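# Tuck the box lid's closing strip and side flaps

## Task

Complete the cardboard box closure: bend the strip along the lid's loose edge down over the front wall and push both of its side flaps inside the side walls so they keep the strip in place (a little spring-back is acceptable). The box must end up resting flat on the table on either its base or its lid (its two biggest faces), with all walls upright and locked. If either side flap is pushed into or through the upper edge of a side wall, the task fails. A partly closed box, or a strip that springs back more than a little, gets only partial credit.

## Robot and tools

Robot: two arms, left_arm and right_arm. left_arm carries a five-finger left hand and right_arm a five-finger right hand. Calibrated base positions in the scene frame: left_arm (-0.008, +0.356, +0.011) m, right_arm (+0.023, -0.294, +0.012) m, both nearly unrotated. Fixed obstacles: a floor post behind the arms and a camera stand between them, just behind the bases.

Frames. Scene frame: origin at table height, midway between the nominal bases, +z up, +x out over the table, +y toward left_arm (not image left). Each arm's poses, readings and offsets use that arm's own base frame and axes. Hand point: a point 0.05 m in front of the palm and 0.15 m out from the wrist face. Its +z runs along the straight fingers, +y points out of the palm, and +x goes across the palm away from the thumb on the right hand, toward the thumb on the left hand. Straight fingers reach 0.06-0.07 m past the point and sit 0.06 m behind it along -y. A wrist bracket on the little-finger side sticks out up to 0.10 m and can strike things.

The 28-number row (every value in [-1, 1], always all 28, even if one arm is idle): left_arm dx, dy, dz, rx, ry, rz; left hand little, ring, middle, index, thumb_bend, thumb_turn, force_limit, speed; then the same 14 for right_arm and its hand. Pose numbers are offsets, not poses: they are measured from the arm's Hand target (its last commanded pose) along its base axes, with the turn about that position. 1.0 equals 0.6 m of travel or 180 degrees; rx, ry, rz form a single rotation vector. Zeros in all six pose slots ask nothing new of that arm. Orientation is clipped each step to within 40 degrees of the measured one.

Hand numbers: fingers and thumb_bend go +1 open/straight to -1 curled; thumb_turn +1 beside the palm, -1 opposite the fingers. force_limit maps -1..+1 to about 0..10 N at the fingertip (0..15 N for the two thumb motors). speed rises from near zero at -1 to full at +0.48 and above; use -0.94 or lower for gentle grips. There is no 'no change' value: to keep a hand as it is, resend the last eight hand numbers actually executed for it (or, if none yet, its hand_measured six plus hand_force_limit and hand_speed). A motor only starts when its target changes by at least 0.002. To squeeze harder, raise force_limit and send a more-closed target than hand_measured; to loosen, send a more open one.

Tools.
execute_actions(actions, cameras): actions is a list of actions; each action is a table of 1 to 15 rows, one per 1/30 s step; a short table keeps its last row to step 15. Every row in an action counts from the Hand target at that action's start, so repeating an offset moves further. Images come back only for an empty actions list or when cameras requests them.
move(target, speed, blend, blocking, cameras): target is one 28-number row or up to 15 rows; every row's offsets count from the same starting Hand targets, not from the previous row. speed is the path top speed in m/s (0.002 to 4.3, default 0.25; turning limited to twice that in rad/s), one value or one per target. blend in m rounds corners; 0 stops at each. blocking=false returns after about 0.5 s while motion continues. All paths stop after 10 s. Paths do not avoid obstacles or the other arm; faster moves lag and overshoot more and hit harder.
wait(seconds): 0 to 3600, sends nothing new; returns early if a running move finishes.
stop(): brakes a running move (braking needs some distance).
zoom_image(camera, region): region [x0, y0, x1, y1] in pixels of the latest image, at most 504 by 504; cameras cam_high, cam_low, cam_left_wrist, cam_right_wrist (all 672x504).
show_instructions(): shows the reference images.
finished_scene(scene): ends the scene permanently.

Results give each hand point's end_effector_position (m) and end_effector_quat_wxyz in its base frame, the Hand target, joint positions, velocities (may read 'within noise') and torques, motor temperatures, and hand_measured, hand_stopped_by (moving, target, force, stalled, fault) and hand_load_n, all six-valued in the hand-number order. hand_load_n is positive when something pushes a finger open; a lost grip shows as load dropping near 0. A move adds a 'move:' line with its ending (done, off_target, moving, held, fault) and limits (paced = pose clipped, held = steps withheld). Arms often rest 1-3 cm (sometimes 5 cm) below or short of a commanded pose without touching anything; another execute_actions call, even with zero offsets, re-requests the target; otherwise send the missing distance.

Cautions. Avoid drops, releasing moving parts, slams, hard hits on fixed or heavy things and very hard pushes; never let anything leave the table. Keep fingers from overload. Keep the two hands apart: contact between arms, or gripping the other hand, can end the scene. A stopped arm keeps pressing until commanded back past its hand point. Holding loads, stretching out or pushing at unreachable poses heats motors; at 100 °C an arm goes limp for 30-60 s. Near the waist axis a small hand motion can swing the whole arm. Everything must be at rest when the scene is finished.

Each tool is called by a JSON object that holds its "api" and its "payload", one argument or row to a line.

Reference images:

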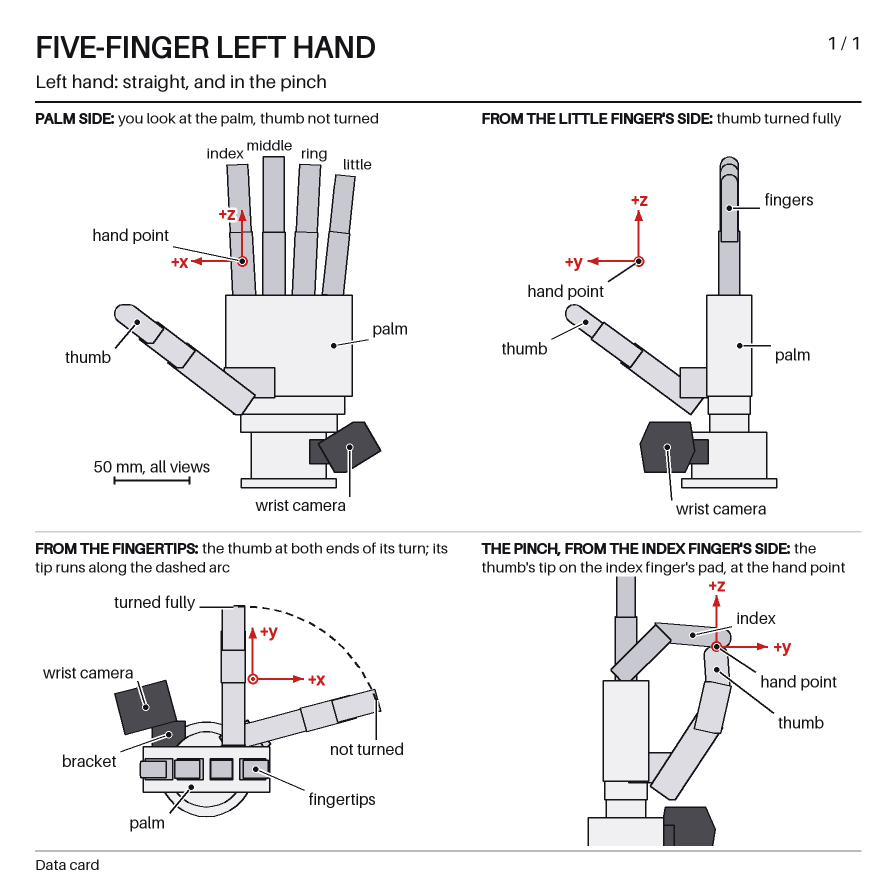

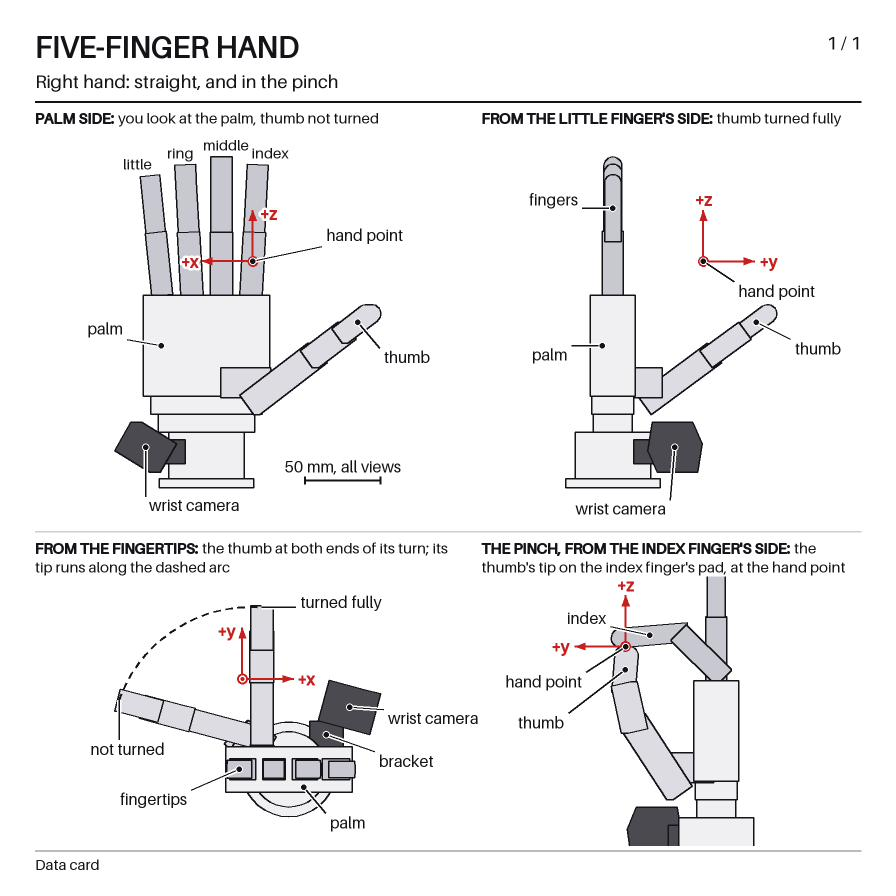

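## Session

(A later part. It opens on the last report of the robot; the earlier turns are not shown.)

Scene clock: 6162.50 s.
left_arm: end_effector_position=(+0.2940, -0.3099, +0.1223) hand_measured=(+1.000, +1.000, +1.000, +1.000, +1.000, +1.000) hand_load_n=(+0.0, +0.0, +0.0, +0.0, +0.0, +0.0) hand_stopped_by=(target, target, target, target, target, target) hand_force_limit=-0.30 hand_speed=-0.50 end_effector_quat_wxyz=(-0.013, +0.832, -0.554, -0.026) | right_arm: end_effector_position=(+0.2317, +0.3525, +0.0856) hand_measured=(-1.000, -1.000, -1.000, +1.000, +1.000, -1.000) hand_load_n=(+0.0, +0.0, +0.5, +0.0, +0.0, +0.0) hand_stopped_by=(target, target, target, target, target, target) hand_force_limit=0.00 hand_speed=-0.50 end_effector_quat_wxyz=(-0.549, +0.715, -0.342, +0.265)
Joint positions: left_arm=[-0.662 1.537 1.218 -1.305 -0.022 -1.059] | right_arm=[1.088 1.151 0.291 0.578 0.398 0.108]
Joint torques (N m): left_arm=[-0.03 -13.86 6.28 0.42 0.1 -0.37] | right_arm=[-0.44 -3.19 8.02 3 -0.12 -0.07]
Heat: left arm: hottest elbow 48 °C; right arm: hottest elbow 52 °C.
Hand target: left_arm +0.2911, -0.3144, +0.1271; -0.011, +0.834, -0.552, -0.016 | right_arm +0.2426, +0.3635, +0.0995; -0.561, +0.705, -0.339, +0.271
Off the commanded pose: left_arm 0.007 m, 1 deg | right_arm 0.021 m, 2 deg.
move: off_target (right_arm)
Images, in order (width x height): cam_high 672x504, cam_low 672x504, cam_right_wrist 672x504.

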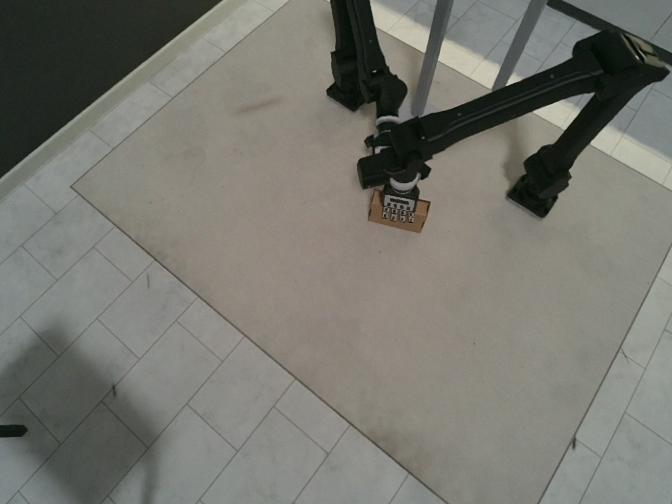

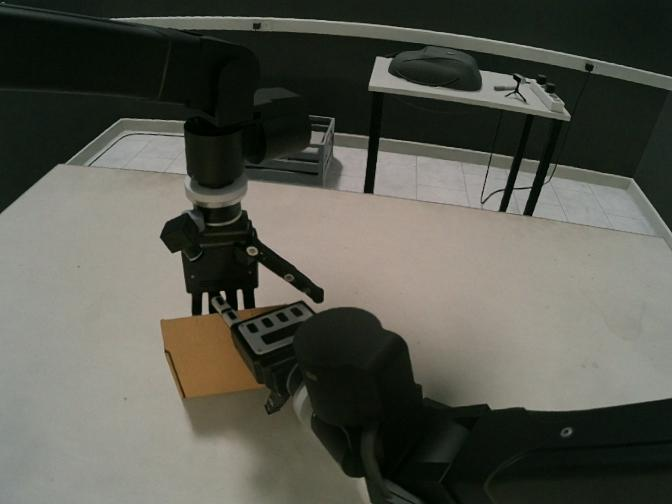

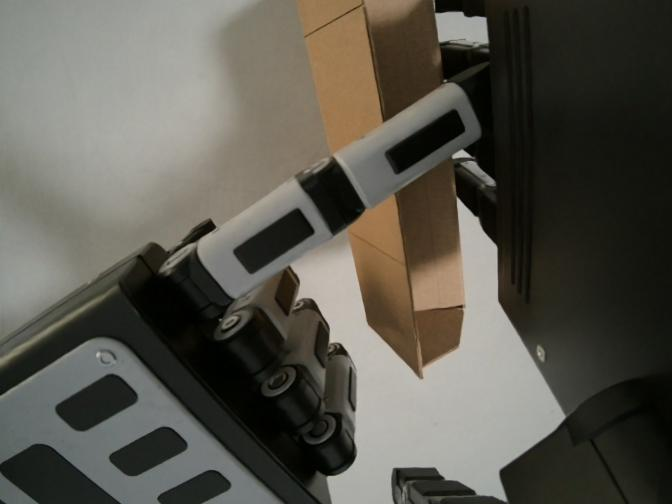

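{"api": "move", "payload": {
  "target": [
    [0,0,0,0,0,0,1,1,1,1,1,1,-0.3,-0.5, -0.008,-0.003,0.06,0,0,0,-1,-1,-1,1,1,-1,0,-0.5]
  ],
  "speed": 0.05,
  "cameras": ["cam_low","cam_right_wrist"]
}}

{"api": "zoom_image", "payload": {
  "camera": "cam_low",
  "region": [140, 270, 310, 400]
}}

Scene clock: 6169.57 s.
left_arm: end_effector_position=(+0.2942, -0.3106, +0.1271) hand_measured=(+1.000, +1.000, +1.000, +1.000, +1.000, +1.000) hand_load_n=(+0.0, +0.0, +0.0, +0.0, +0.0, +0.0) hand_stopped_by=(target, target, target, target, target, target) hand_force_limit=-0.30 hand_speed=-0.50 end_effector_quat_wxyz=(-0.011, +0.833, -0.553, -0.019) | right_arm: end_effector_position=(+0.2282, +0.3450, +0.1037) hand_measured=(-1.000, -1.000, -1.000, +1.000, +1.000, -1.000) hand_load_n=(+0.0, +0.0, +0.0, -2.0, +0.0, +0.0) hand_stopped_by=(target, target, target, target, target, target) hand_force_limit=0.00 hand_speed=-0.50 end_effector_quat_wxyz=(-0.538, +0.724, -0.341, +0.266)
Joint positions: left_arm=[-0.662 1.525 1.218 -1.304 -0.02 -1.06] | right_arm=[1.088 1.034 0.315 0.411 0.399 0.105]
Joint torques (N m): left_arm=[-0.03 -12.75 6.34 0.38 0.01 -0.36] | right_arm=[0.56 -4.84 10.06 2.09 0.32 -0.01]
Heat: left arm: hottest elbow 48 °C; right arm: hottest elbow 51 °C.
Hand target: left_arm +0.2911, -0.3144, +0.1271; -0.011, +0.834, -0.552, -0.016 | right_arm +0.2378, +0.3618, +0.1357; -0.561, +0.705, -0.339, +0.271
Off the commanded pose: left_arm 0.005 m, 0 deg | right_arm 0.037 m, 3 deg.
move: off_target (right_arm)

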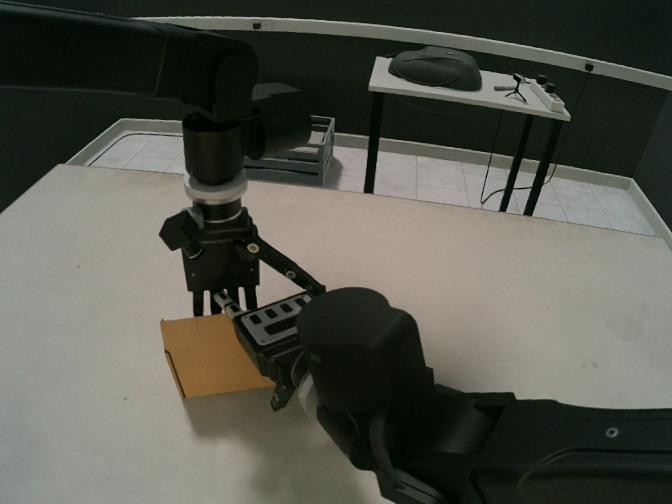

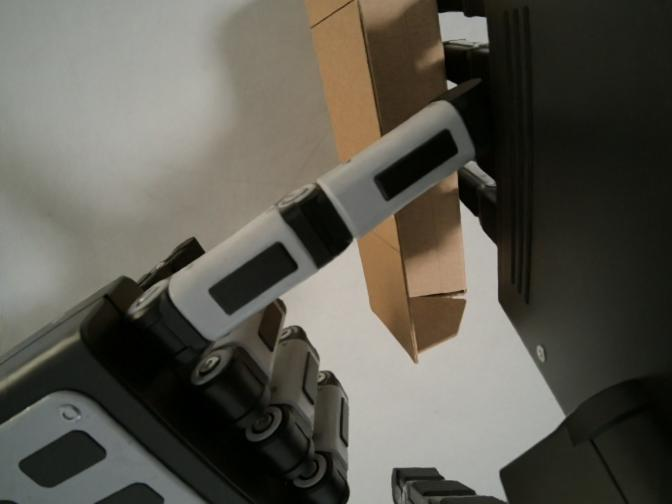

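Scaled by 2.965 from the camera's image (finer frame: 960x720).

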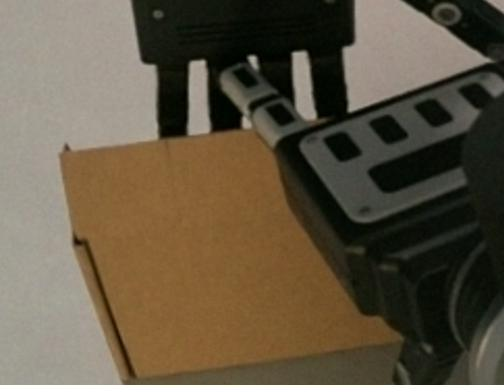

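{"api": "move", "payload": {
  "target": [
    [0,0,0,0,0,0,1,1,1,1,1,1,-0.3,-0.5, -0.062,-0.048,-0.018,0,0,0,-1,-1,-1,1,1,-1,0,-0.5]
  ],
  "speed": 0.05,
  "cameras": ["cam_low","cam_right_wrist"]
}}

{"api": "zoom_image", "payload": {
  "camera": "cam_low",
  "region": [140, 270, 310, 400]
}}

Scene clock: 6177.87 s.
left_arm: end_effector_position=(+0.2937, -0.3104, +0.1274) hand_measured=(+1.000, +1.000, +1.000, +1.000, +1.000, +1.000) hand_load_n=(+0.0, +0.0, +0.0, +0.0, +0.0, +0.0) hand_stopped_by=(target, target, target, target, target, target) hand_force_limit=-0.30 hand_speed=-0.50 end_effector_quat_wxyz=(-0.011, +0.833, -0.553, -0.019) | right_arm: end_effector_position=(+0.2036, +0.3325, +0.1257) hand_measured=(-1.000, -1.000, -1.000, +1.000, +1.000, -1.000) hand_load_n=(+0.0, +0.5, +0.0, +0.0, +0.0, +0.0) hand_stopped_by=(target, target, target, target, target, target) hand_force_limit=0.00 hand_speed=-0.50 end_effector_quat_wxyz=(-0.562, +0.704, -0.337, +0.275)
Joint positions: left_arm=[-0.662 1.524 1.216 -1.304 -0.02 -1.06] | right_arm=[1.174 0.878 0.264 0.367 0.492 0.11]
Joint torques (N m): left_arm=[-0.03 -12.57 6.41 0.39 0.02 -0.36] | right_arm=[0.91 -2.43 6.97 1.66 0.14 0.18]
Heat: left arm: hottest elbow 48 °C; right arm: hottest elbow 51 °C.
Hand target: left_arm +0.2910, -0.3145, +0.1272; -0.011, +0.834, -0.552, -0.016 | right_arm +0.2005, +0.3329, +0.1245; -0.561, +0.705, -0.339, +0.271
Off the commanded pose: left_arm 0.005 m, 0 deg | right_arm 0.003 m, 1 deg.
move: done

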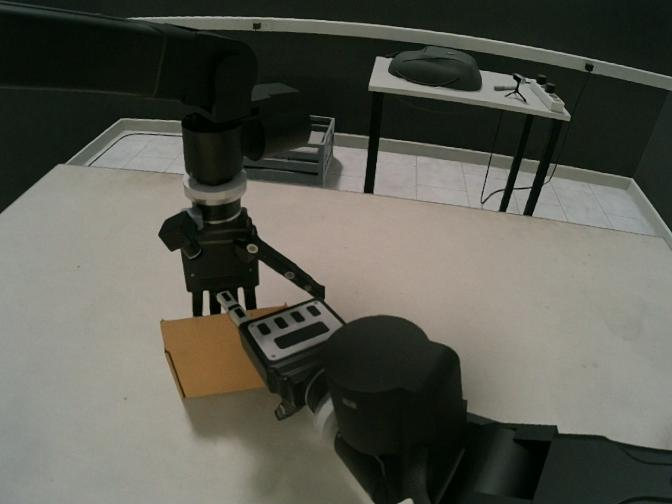

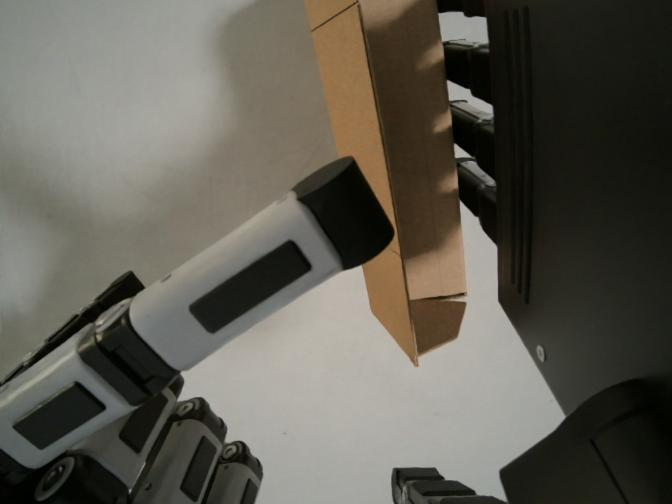

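Scaled by 2.965 from the camera's image (finer frame: 960x720).

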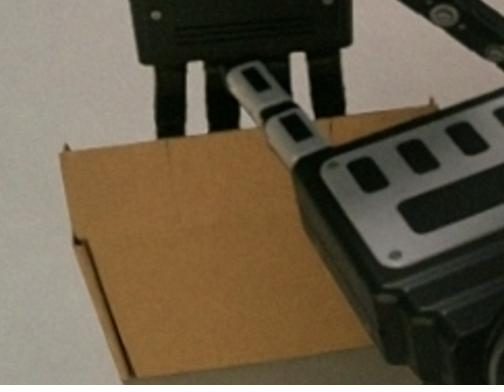

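{"api": "move", "payload": {
  "target": [
    [0,0,0,0,0,0,1,1,1,1,1,1,-0.3,-0.5, -0.015,0.003,-0.01,0,0,0,-1,-1,-1,1,1,-1,0,-0.5],
    [0,0,0,0,0,0,1,1,1,1,1,1,-0.3,-0.5, -0.014,0.008,-0.09,0,0,0,-1,-1,-1,1,1,-1,0,-0.5],
    [0,0,0,0,0,0,1,1,1,1,1,1,-0.3,-0.5, -0.008,0.022,-0.04,0,0,0,-1,-1,-1,1,1,-1,0,-0.5]
  ],
  "speed": 0.05,
  "cameras": ["cam_low","cam_right_wrist"]
}}

{"api": "zoom_image", "payload": {
  "camera": "cam_low",
  "region": [140, 270, 310, 400]
}}

Scene clock: 6211.23 s.
left_arm: end_effector_position=(+0.2937, -0.3104, +0.1274) hand_measured=(+1.000, +1.000, +1.000, +1.000, +1.000, +1.000) hand_load_n=(+0.0, -0.5, +0.0, +0.0, +0.0, +0.0) hand_stopped_by=(target, target, target, target, target, target) hand_force_limit=-0.30 hand_speed=-0.50 end_effector_quat_wxyz=(-0.011, +0.833, -0.553, -0.019) | right_arm: end_effector_position=(+0.1940, +0.3349, +0.0878) hand_measured=(-1.000, -1.000, -1.000, +1.000, +1.000, -1.000) hand_load_n=(+0.0, +0.0, +0.0, +0.0, -0.5, +0.0) hand_stopped_by=(target, target, target, target, target, target) hand_force_limit=0.00 hand_speed=-0.50 end_effector_quat_wxyz=(-0.552, +0.712, -0.336, +0.275)
Joint positions: left_arm=[-0.662 1.524 1.216 -1.304 -0.02 -1.06] | right_arm=[1.218 1.018 0.216 0.52 0.534 0.125]
Joint torques (N m): left_arm=[-0.03 -12.57 6.42 0.38 0.02 -0.37] | right_arm=[0.73 -2.9 8.23 1.62 0.09 0.15]
Heat: left arm: hottest elbow 46 °C; right arm: hottest elbow 49 °C.
Hand target: left_arm +0.2910, -0.3145, +0.1272; -0.011, +0.834, -0.552, -0.016 | right_arm +0.1957, +0.3462, +0.1007; -0.561, +0.705, -0.339, +0.271
Off the commanded pose: left_arm 0.005 m, 0 deg | right_arm 0.017 m, 1 deg.
move: off_target (right_arm)

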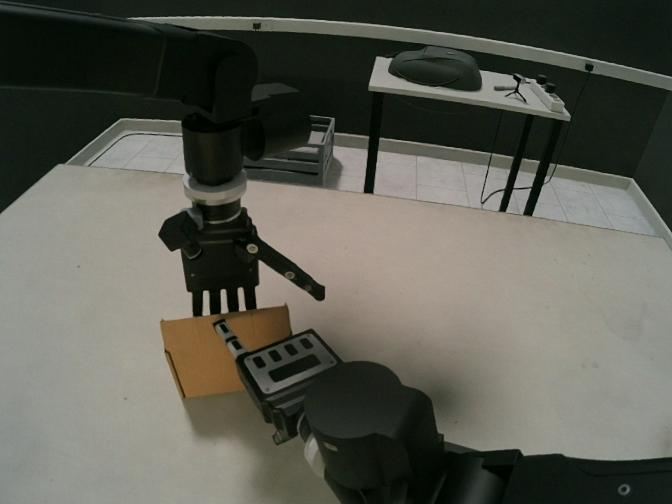

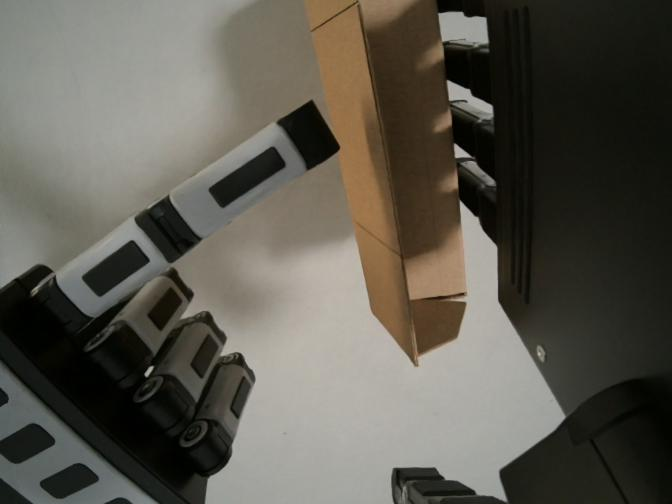

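Scaled by 2.965 from the camera's image (finer frame: 960x720).

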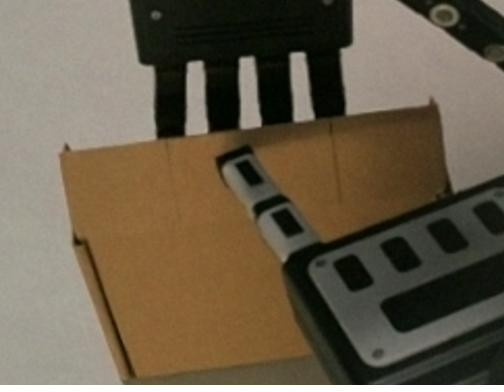

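{"api": "move", "payload": {
  "target": [
    [0,0,0,0,0,0,1,1,1,1,1,1,-0.3,-0.5, 0.035,0.012,0.0077,0,0,0,-1,-1,-1,1,1,-1,0,-0.5]
  ],
  "speed": 0.03,
  "cameras": ["cam_low","cam_right_wrist"]
}}

{"api": "zoom_image", "payload": {
  "camera": "cam_low",
  "region": [140, 270, 310, 400]
}}

Scene clock: 6220.23 s.
left_arm: end_effector_position=(+0.2937, -0.3104, +0.1274) hand_measured=(+1.000, +1.000, +1.000, +1.000, +1.000, +1.000) hand_load_n=(+0.0, +0.0, +0.0, +0.0, +0.0, +0.0) hand_stopped_by=(target, target, target, target, target, target) hand_force_limit=-0.30 hand_speed=-0.50 end_effector_quat_wxyz=(-0.011, +0.833, -0.553, -0.019) | right_arm: end_effector_position=(+0.2086, +0.3431, +0.0925) hand_measured=(-1.000, -1.000, -1.000, +1.000, +1.000, -1.000) hand_load_n=(+0.0, +0.0, +0.0, +0.0, +0.5, +0.0) hand_stopped_by=(target, target, target, target, target, target) hand_force_limit=0.00 hand_speed=-0.50 end_effector_quat_wxyz=(-0.553, +0.712, -0.340, +0.267)
Joint positions: left_arm=[-0.662 1.524 1.216 -1.304 -0.02 -1.06] | right_arm=[1.16 1.05 0.252 0.52 0.469 0.125]
Joint torques (N m): left_arm=[-0.03 -12.57 6.42 0.39 0.03 -0.36] | right_arm=[-0.26 -2.49 8.39 2.33 -0.1 -0.05]
Heat: left arm: hottest elbow 46 °C; right arm: hottest elbow 50 °C.
Hand target: left_arm +0.2910, -0.3145, +0.1272; -0.011, +0.834, -0.552, -0.016 | right_arm +0.2167, +0.3534, +0.1053; -0.561, +0.705, -0.339, +0.271
Off the commanded pose: left_arm 0.005 m, 0 deg | right_arm 0.018 m, 1 deg.
move: off_target (right_arm)

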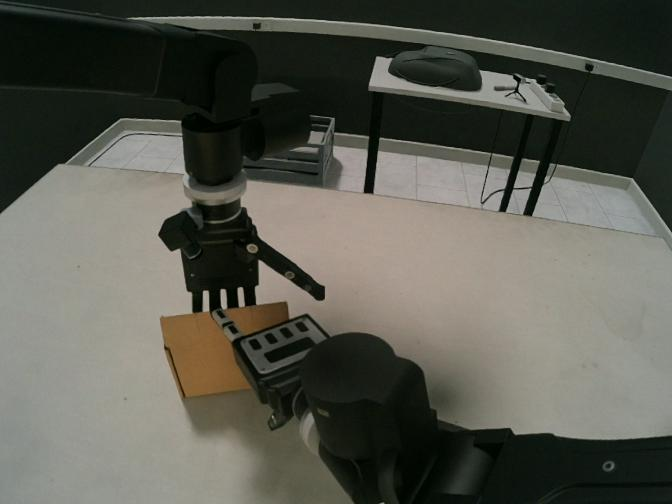

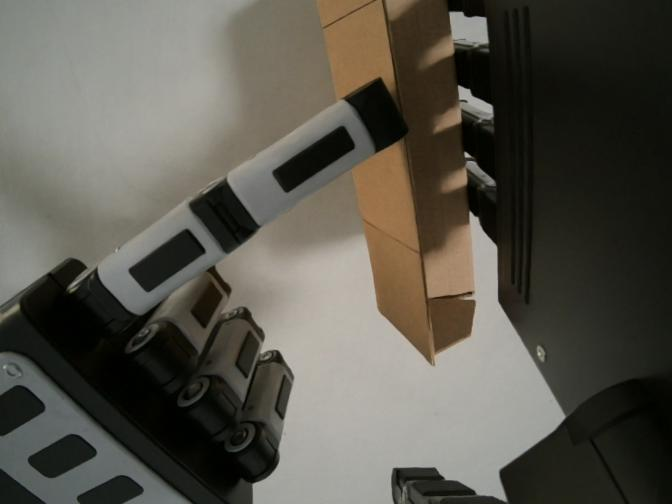

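Scaled by 2.965 from the camera's image (finer frame: 960x720).

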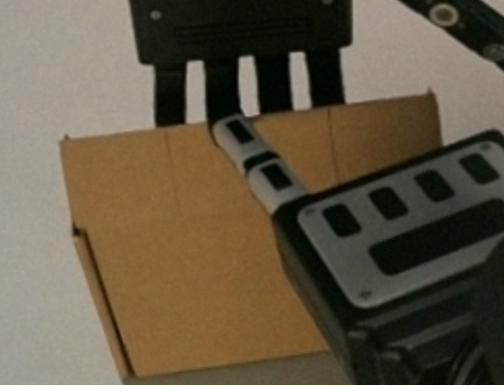

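{"api": "move", "payload": {
  "target": [
    [0,0,0,0,0,0,1,1,1,1,1,1,-0.3,-0.5, -0.007,-0.003,-0.020,0,0,0,-1,-1,-1,1,1,-1,0,-0.5]
  ],
  "speed": 0.03,
  "cameras": ["cam_low","cam_right_wrist"]
}}

{"api": "zoom_image", "payload": {
  "camera": "cam_low",
  "region": [140, 270, 310, 400]
}}

Scene clock: 6228.37 s.
left_arm: end_effector_position=(+0.2937, -0.3104, +0.1274) hand_measured=(+1.000, +1.000, +1.000, +1.000, +1.000, +1.000) hand_load_n=(+0.0, +0.0, +0.0, +0.0, +0.0, +0.0) hand_stopped_by=(target, target, target, target, target, target) hand_force_limit=-0.30 hand_speed=-0.50 end_effector_quat_wxyz=(-0.011, +0.833, -0.553, -0.019) | right_arm: end_effector_position=(+0.2111, +0.3459, +0.0874) hand_measured=(-1.000, -1.000, -1.000, +1.000, +1.000, -1.000) hand_load_n=(+0.0, +0.0, +0.0, -0.5, +0.0, +0.0) hand_stopped_by=(target, target, target, target, target, target) hand_force_limit=0.00 hand_speed=-0.50 end_effector_quat_wxyz=(-0.553, +0.710, -0.342, +0.269)
Joint positions: left_arm=[-0.662 1.524 1.216 -1.304 -0.02 -1.06] | right_arm=[1.16 1.092 0.252 0.563 0.476 0.125]
Joint torques (N m): left_arm=[0.03 -12.57 6.41 0.38 0.01 -0.37] | right_arm=[0.62 -2.84 6.49 3.08 0.14 -0.01]
Heat: left arm: hottest elbow 46 °C; right arm: hottest elbow 49 °C.
Hand target: left_arm +0.2910, -0.3145, +0.1272; -0.011, +0.834, -0.552, -0.016 | right_arm +0.2126, +0.3515, +0.0933; -0.561, +0.705, -0.339, +0.271
Off the commanded pose: left_arm 0.005 m, 0 deg | right_arm 0.008 m, 1 deg.
move: done

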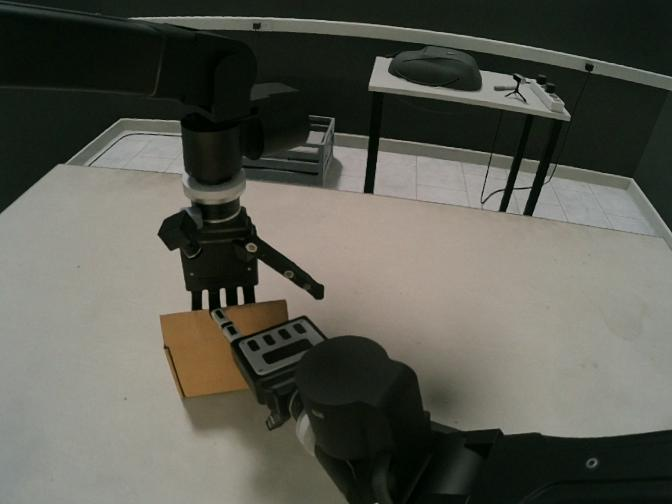

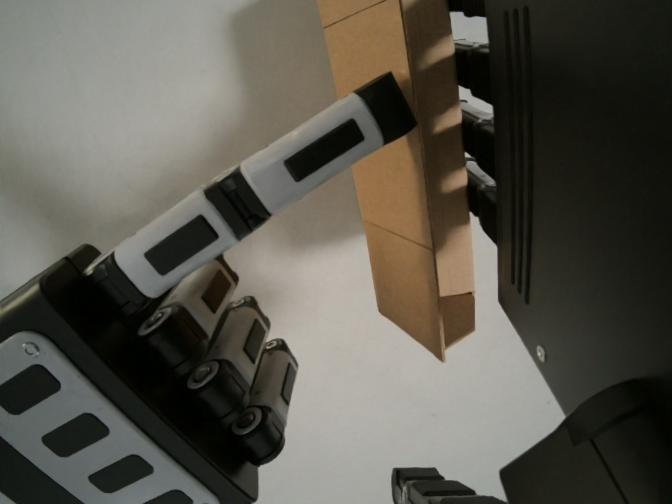

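Scaled by 2.965 from the camera's image (finer frame: 960x720).

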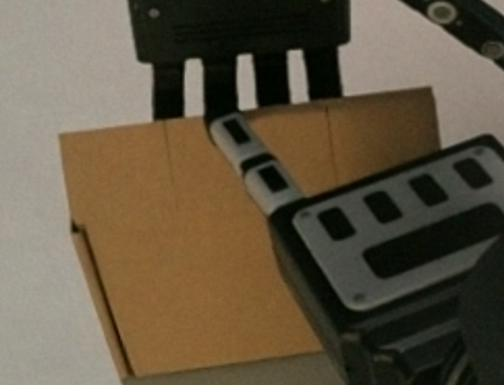

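{"api": "move", "payload": {
  "target": [
    [0,0,0,0,0,0,1,1,1,1,1,1,-0.3,-0.5, 0.025,0.013,0.007,0,0,0,-1,-1,-1,1,1,-1,0,-0.5]
  ],
  "speed": 0.02,
  "cameras": ["cam_low","cam_right_wrist"]
}}

{"api": "zoom_image", "payload": {
  "camera": "cam_low",
  "region": [140, 270, 310, 400]
}}

Scene clock: 6235.17 s.
left_arm: end_effector_position=(+0.2937, -0.3104, +0.1274) hand_measured=(+1.000, +1.000, +1.000, +1.000, +1.000, +1.000) hand_load_n=(+0.0, +0.0, +0.0, +0.0, +0.0, +0.0) hand_stopped_by=(target, target, target, target, target, target) hand_force_limit=-0.30 hand_speed=-0.50 end_effector_quat_wxyz=(-0.011, +0.833, -0.553, -0.019) | right_arm: end_effector_position=(+0.2170, +0.3476, +0.0818) hand_measured=(-1.000, -1.000, -1.000, +1.000, +1.000, -1.000) hand_load_n=(+0.0, +0.0, +0.0, +0.0, +0.0, +0.0) hand_stopped_by=(target, target, target, target, target, target) hand_force_limit=0.00 hand_speed=-0.50 end_effector_quat_wxyz=(-0.547, +0.717, -0.340, +0.266)
Joint positions: left_arm=[-0.662 1.524 1.216 -1.304 -0.02 -1.06] | right_arm=[1.133 1.121 0.264 0.566 0.44 0.119]
Joint torques (N m): left_arm=[-0.03 -12.57 6.41 0.38 0.02 -0.37] | right_arm=[-0.44 -2.96 8.03 3.07 -0.07 -0.08]
Heat: left arm: hottest elbow 46 °C; right arm: hottest elbow 49 °C.
Hand target: left_arm +0.2910, -0.3145, +0.1272; -0.011, +0.834, -0.552, -0.016 | right_arm +0.2276, +0.3594, +0.0976; -0.561, +0.705, -0.339, +0.271
Off the commanded pose: left_arm 0.005 m, 0 deg | right_arm 0.022 m, 2 deg.
move: off_target (right_arm)

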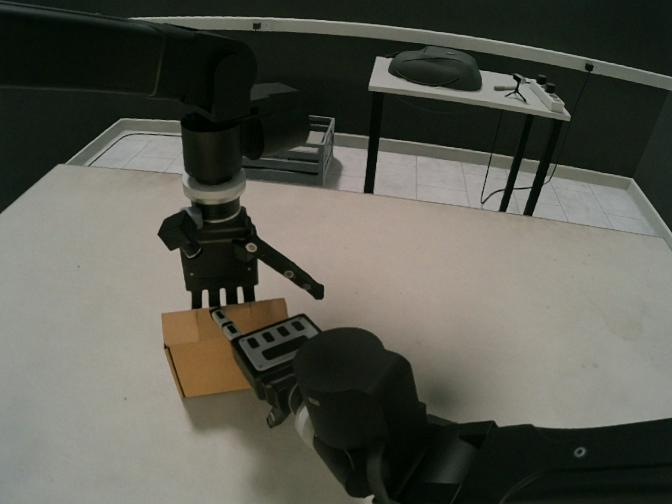

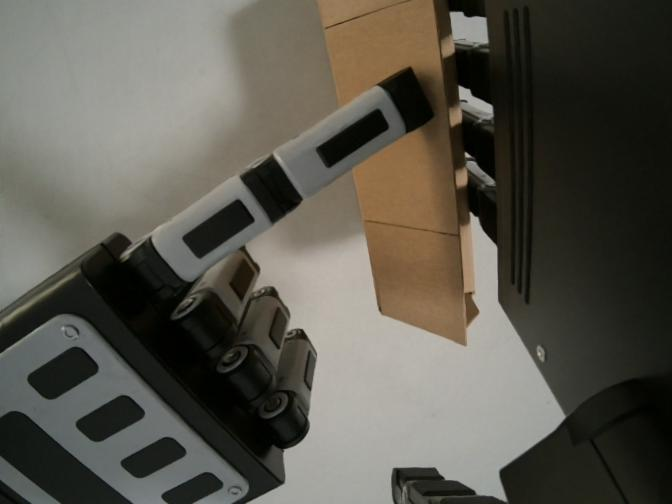

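Scaled by 2.965 from the camera's image (finer frame: 960x720).

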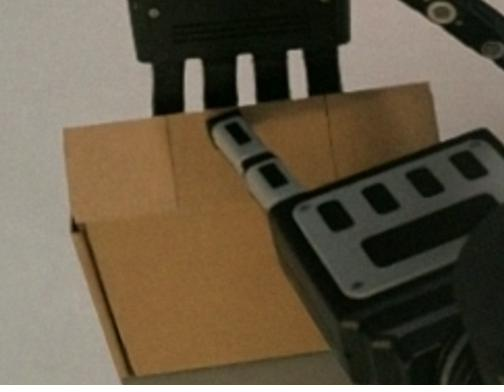

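{"api": "zoom_image", "payload": {
  "camera": "cam_right_wrist",
  "region": [420, 260, 500, 360]
}}

{"api": "execute_actions", "payload": {
  "actions": [],
  "cameras": ["cam_high","cam_left_wrist"]
}}

{"api": "zoom_image", "payload": {
  "camera": "cam_high",
  "region": [360, 180, 440, 240]
}}

Scaled by 5.040 from the camera's image (finer frame: 960x720).

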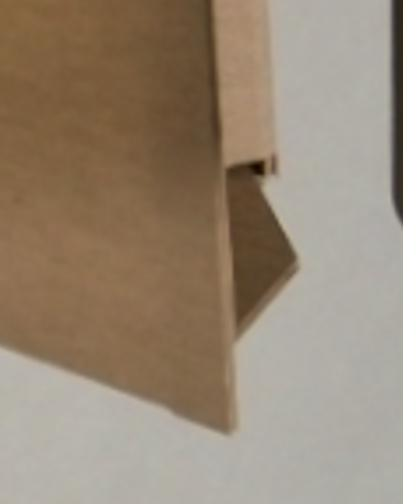

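Scene clock: 6248.97 s.
left_arm: end_effector_position=(+0.2937, -0.3104, +0.1274) hand_measured=(+1.000, +1.000, +1.000, +1.000, +1.000, +1.000) hand_load_n=(+0.0, +0.0, +0.0, +0.0, +0.0, +0.0) hand_stopped_by=(target, target, target, target, target, target) hand_force_limit=-0.30 hand_speed=-0.50 end_effector_quat_wxyz=(-0.011, +0.833, -0.553, -0.019) | right_arm: end_effector_position=(+0.2170, +0.3476, +0.0818) hand_measured=(-1.000, -1.000, -1.000, +1.000, +1.000, -1.000) hand_load_n=(+0.0, +0.0, +0.0, +0.0, +0.0, +0.0) hand_stopped_by=(target, target, target, target, target, target) hand_force_limit=0.00 hand_speed=-0.50 end_effector_quat_wxyz=(-0.547, +0.717, -0.340, +0.266)
Joint positions: left_arm=[-0.662 1.524 1.216 -1.304 -0.02 -1.06] | right_arm=[1.133 1.121 0.264 0.566 0.44 0.119]
Joint velocities: within noise
Joint torques (N m): left_arm=[0.03 -12.63 6.42 0.39 0.01 -0.36] | right_arm=[-0.44 -3.02 8.03 3.07 -0.07 -0.07]
Motor temperatures (°C): left_arm=[30 38 46 29 32 33] | right_arm=[32 33 48 33 31 32]
Heat: left arm: hottest elbow 46 °C; right arm: hottest elbow 48 °C.
Hand target: left_arm +0.2910, -0.3145, +0.1272; -0.011, +0.834, -0.552, -0.016 | right_arm +0.2276, +0.3594, +0.0977; -0.561, +0.705, -0.339, +0.271
Off the commanded pose: left_arm 0.005 m, 0 deg | right_arm 0.022 m, 2 deg.
Images, in order (width x height): cam_high 672x504, cam_left_wrist 672x504.

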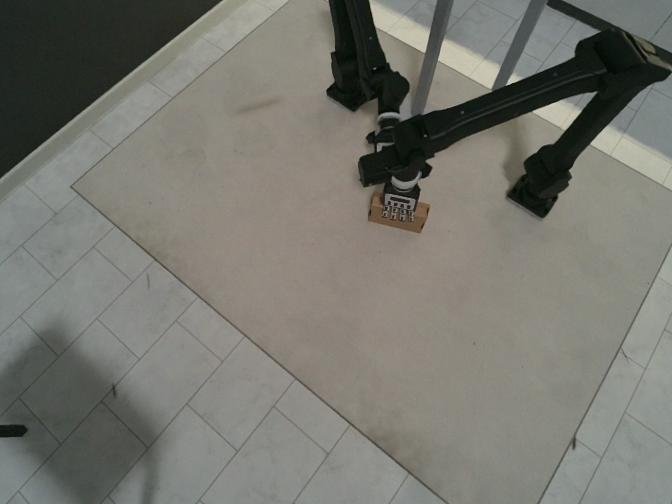

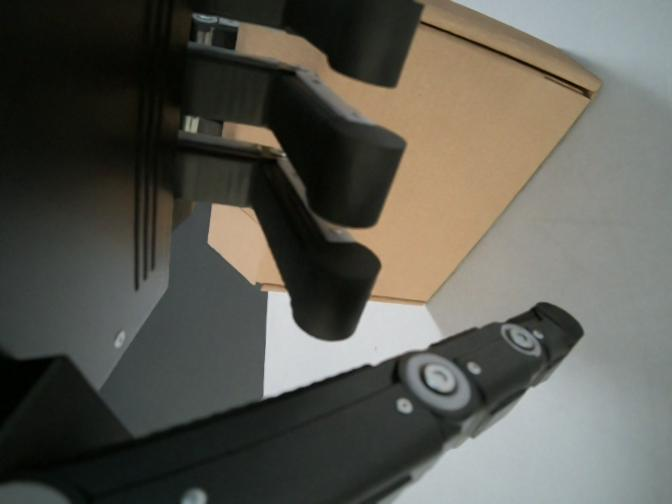

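Scaled by 6.300 from the camera's image (finer frame: 960x720).

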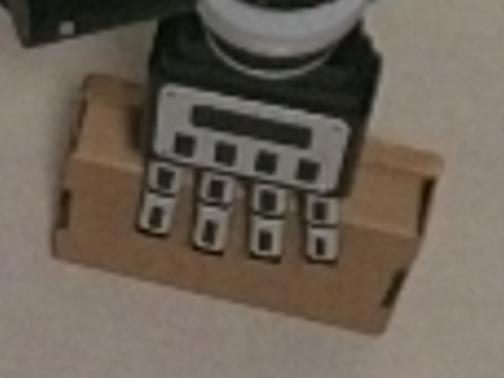

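{"api": "move", "payload": {
  "target": [
    [0,0,0,0,0,0,1,1,1,1,1,1,-0.3,-0.5, 0.0173,0.0075,0.0,0,0,0,-1,-1,-1,1,1,-1,0,-0.5]
  ],
  "speed": 0.02,
  "cameras": ["cam_low","cam_high","cam_right_wrist"]
}}

{"api": "zoom_image", "payload": {
  "camera": "cam_low",
  "region": [140, 270, 310, 400]
}}

{"api": "zoom_image", "payload": {
  "camera": "cam_high",
  "region": [360, 180, 440, 240]
}}

{"api": "zoom_image", "payload": {
  "camera": "cam_right_wrist",
  "region": [400, 240, 500, 360]
}}

Scene clock: 6258.90 s.
left_arm: end_effector_position=(+0.2937, -0.3104, +0.1274) hand_measured=(+1.000, +1.000, +1.000, +1.000, +1.000, +1.000) hand_load_n=(+0.0, +0.0, +0.0, +0.0, -0.5, +0.0) hand_stopped_by=(target, target, target, target, target, target) hand_force_limit=-0.30 hand_speed=-0.50 end_effector_quat_wxyz=(-0.011, +0.833, -0.553, -0.019) | right_arm: end_effector_position=(+0.2277, +0.3527, +0.0830) hand_measured=(-1.000, -1.000, -1.000, +1.000, +1.000, -1.000) hand_load_n=(+0.0, +0.0, +0.0, +0.0, +0.0, +0.0) hand_stopped_by=(target, target, target, target, target, target) hand_force_limit=0.00 hand_speed=-0.50 end_effector_quat_wxyz=(-0.548, +0.716, -0.341, +0.266)
Joint positions: left_arm=[-0.662 1.524 1.216 -1.304 -0.02 -1.06] | right_arm=[1.103 1.154 0.285 0.583 0.413 0.111]
Joint torques (N m): left_arm=[0.03 -12.57 6.41 0.38 0.02 -0.36] | right_arm=[-0.38 -3.31 7.9 3.03 -0.1 -0.07]
Heat: left arm: hottest elbow 46 °C; right arm: hottest elbow 48 °C.
Hand target: left_arm +0.2910, -0.3145, +0.1272; -0.011, +0.834, -0.552, -0.016 | right_arm +0.2379, +0.3638, +0.0976; -0.561, +0.705, -0.339, +0.271
Off the commanded pose: left_arm 0.005 m, 0 deg | right_arm 0.021 m, 2 deg.
move: off_target (right_arm)
Images, in order (width x height): cam_high 672x504, cam_low 672x504, cam_right_wrist 672x504.

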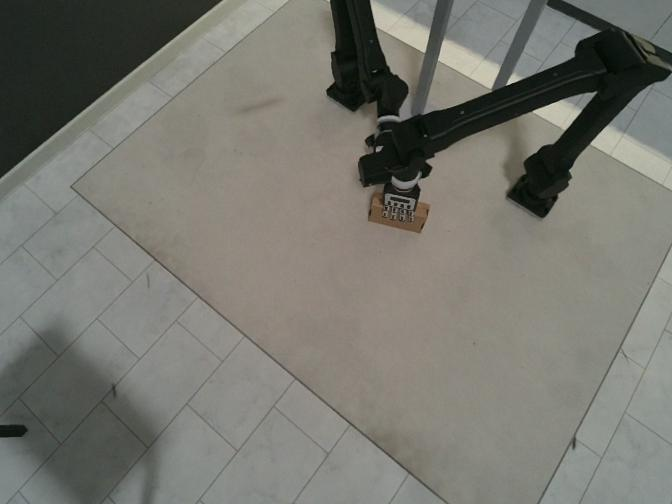

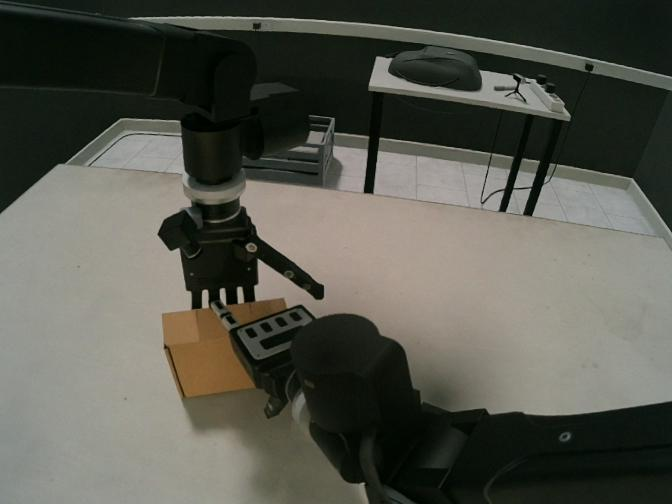

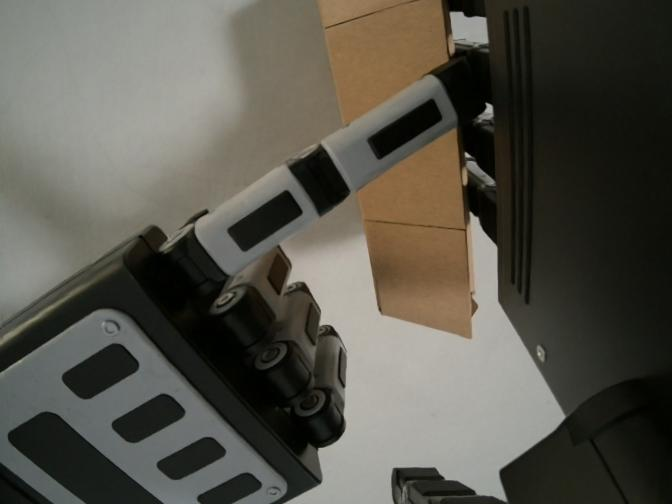

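Scaled by 2.965 from the camera's image (finer frame: 960x720).

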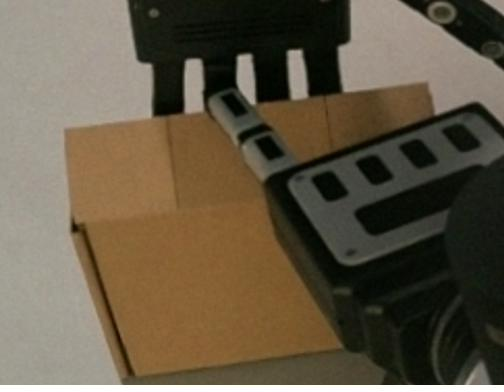

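Scaled by 6.300 from the camera's image (finer frame: 960x720).

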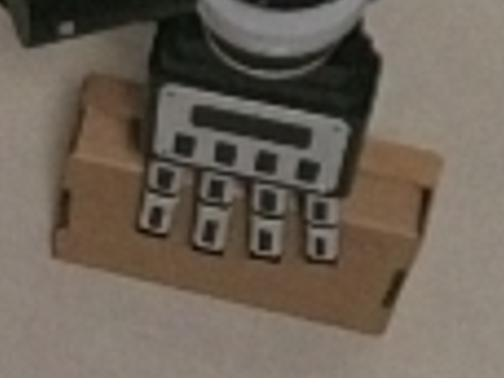

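Scaled by 4.200 from the camera's image (finer frame: 960x720).

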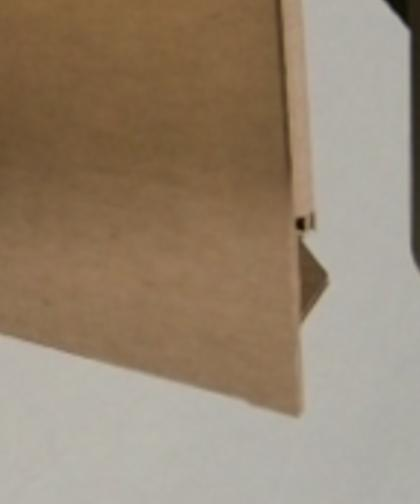

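{"api": "move", "payload": {
  "target": [
    [0,0,0,0,0,0,1,1,1,1,1,1,-0.3,-0.5, -0.004,-0.0015,-0.018,0,0,0,-1,-1,-1,1,1,-1,0,-0.5]
  ],
  "speed": 0.02,
  "cameras": ["cam_low","cam_right_wrist"]
}}

{"api": "zoom_image", "payload": {
  "camera": "cam_low",
  "region": [140, 270, 310, 400]
}}

{"api": "zoom_image", "payload": {
  "camera": "cam_right_wrist",
  "region": [400, 240, 500, 360]
}}

Scene clock: 6268.10 s.
left_arm: end_effector_position=(+0.2942, -0.3098, +0.1271) hand_measured=(+1.000, +1.000, +1.000, +1.000, +1.000, +1.000) hand_load_n=(+0.0, +0.0, +0.0, +0.0, +0.0, +0.0) hand_stopped_by=(target, target, target, target, target, target) hand_force_limit=-0.30 hand_speed=-0.50 end_effector_quat_wxyz=(-0.014, +0.833, -0.553, -0.019) | right_arm: end_effector_position=(+0.2303, +0.3575, +0.0811) hand_measured=(-1.000, -1.000, -1.000, +1.000, +1.000, -1.000) hand_load_n=(+0.0, +0.0, +0.0, +0.0, +0.0, +0.0) hand_stopped_by=(target, target, target, target, target, target) hand_force_limit=0.00 hand_speed=-0.50 end_effector_quat_wxyz=(-0.555, +0.710, -0.342, +0.266)
Joint positions: left_arm=[-0.662 1.524 1.216 -1.304 -0.024 -1.06] | right_arm=[1.103 1.195 0.285 0.642 0.414 0.111]
Joint torques (N m): left_arm=[-0.03 -12.57 6.41 0.38 0.19 -0.36] | right_arm=[0.15 -3.43 6.49 3.02 0.08 -0.05]
Heat: left arm: hottest elbow 46 °C; right arm: hottest elbow 48 °C.
Hand target: left_arm +0.2911, -0.3144, +0.1272; -0.011, +0.834, -0.552, -0.016 | right_arm +0.2355, +0.3630, +0.0867; -0.561, +0.705, -0.339, +0.271
Off the commanded pose: left_arm 0.006 m, 1 deg | right_arm 0.009 m, 1 deg.
move: done

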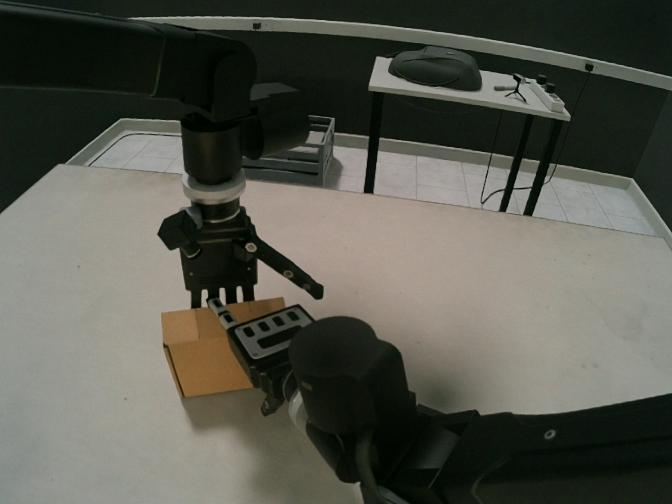

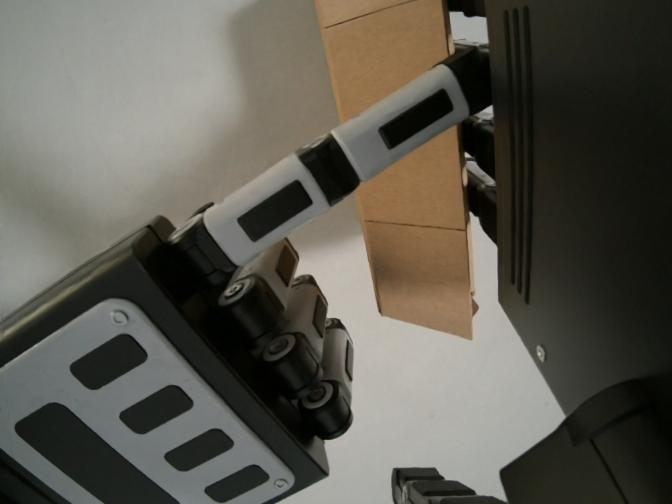

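Scaled by 2.965 from the camera's image (finer frame: 960x720).

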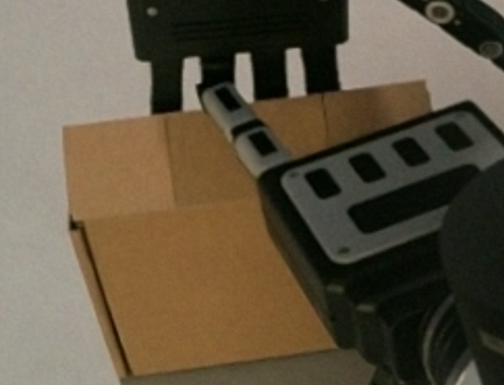

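Scaled by 4.200 from the camera's image (finer frame: 960x720).

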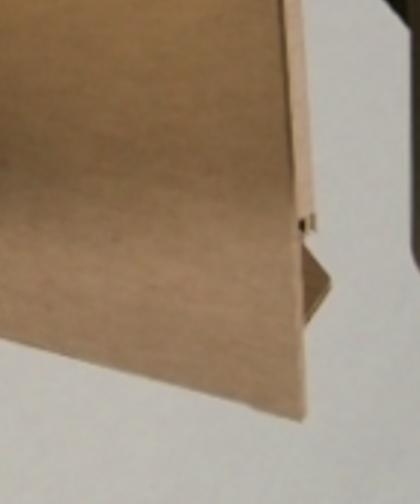

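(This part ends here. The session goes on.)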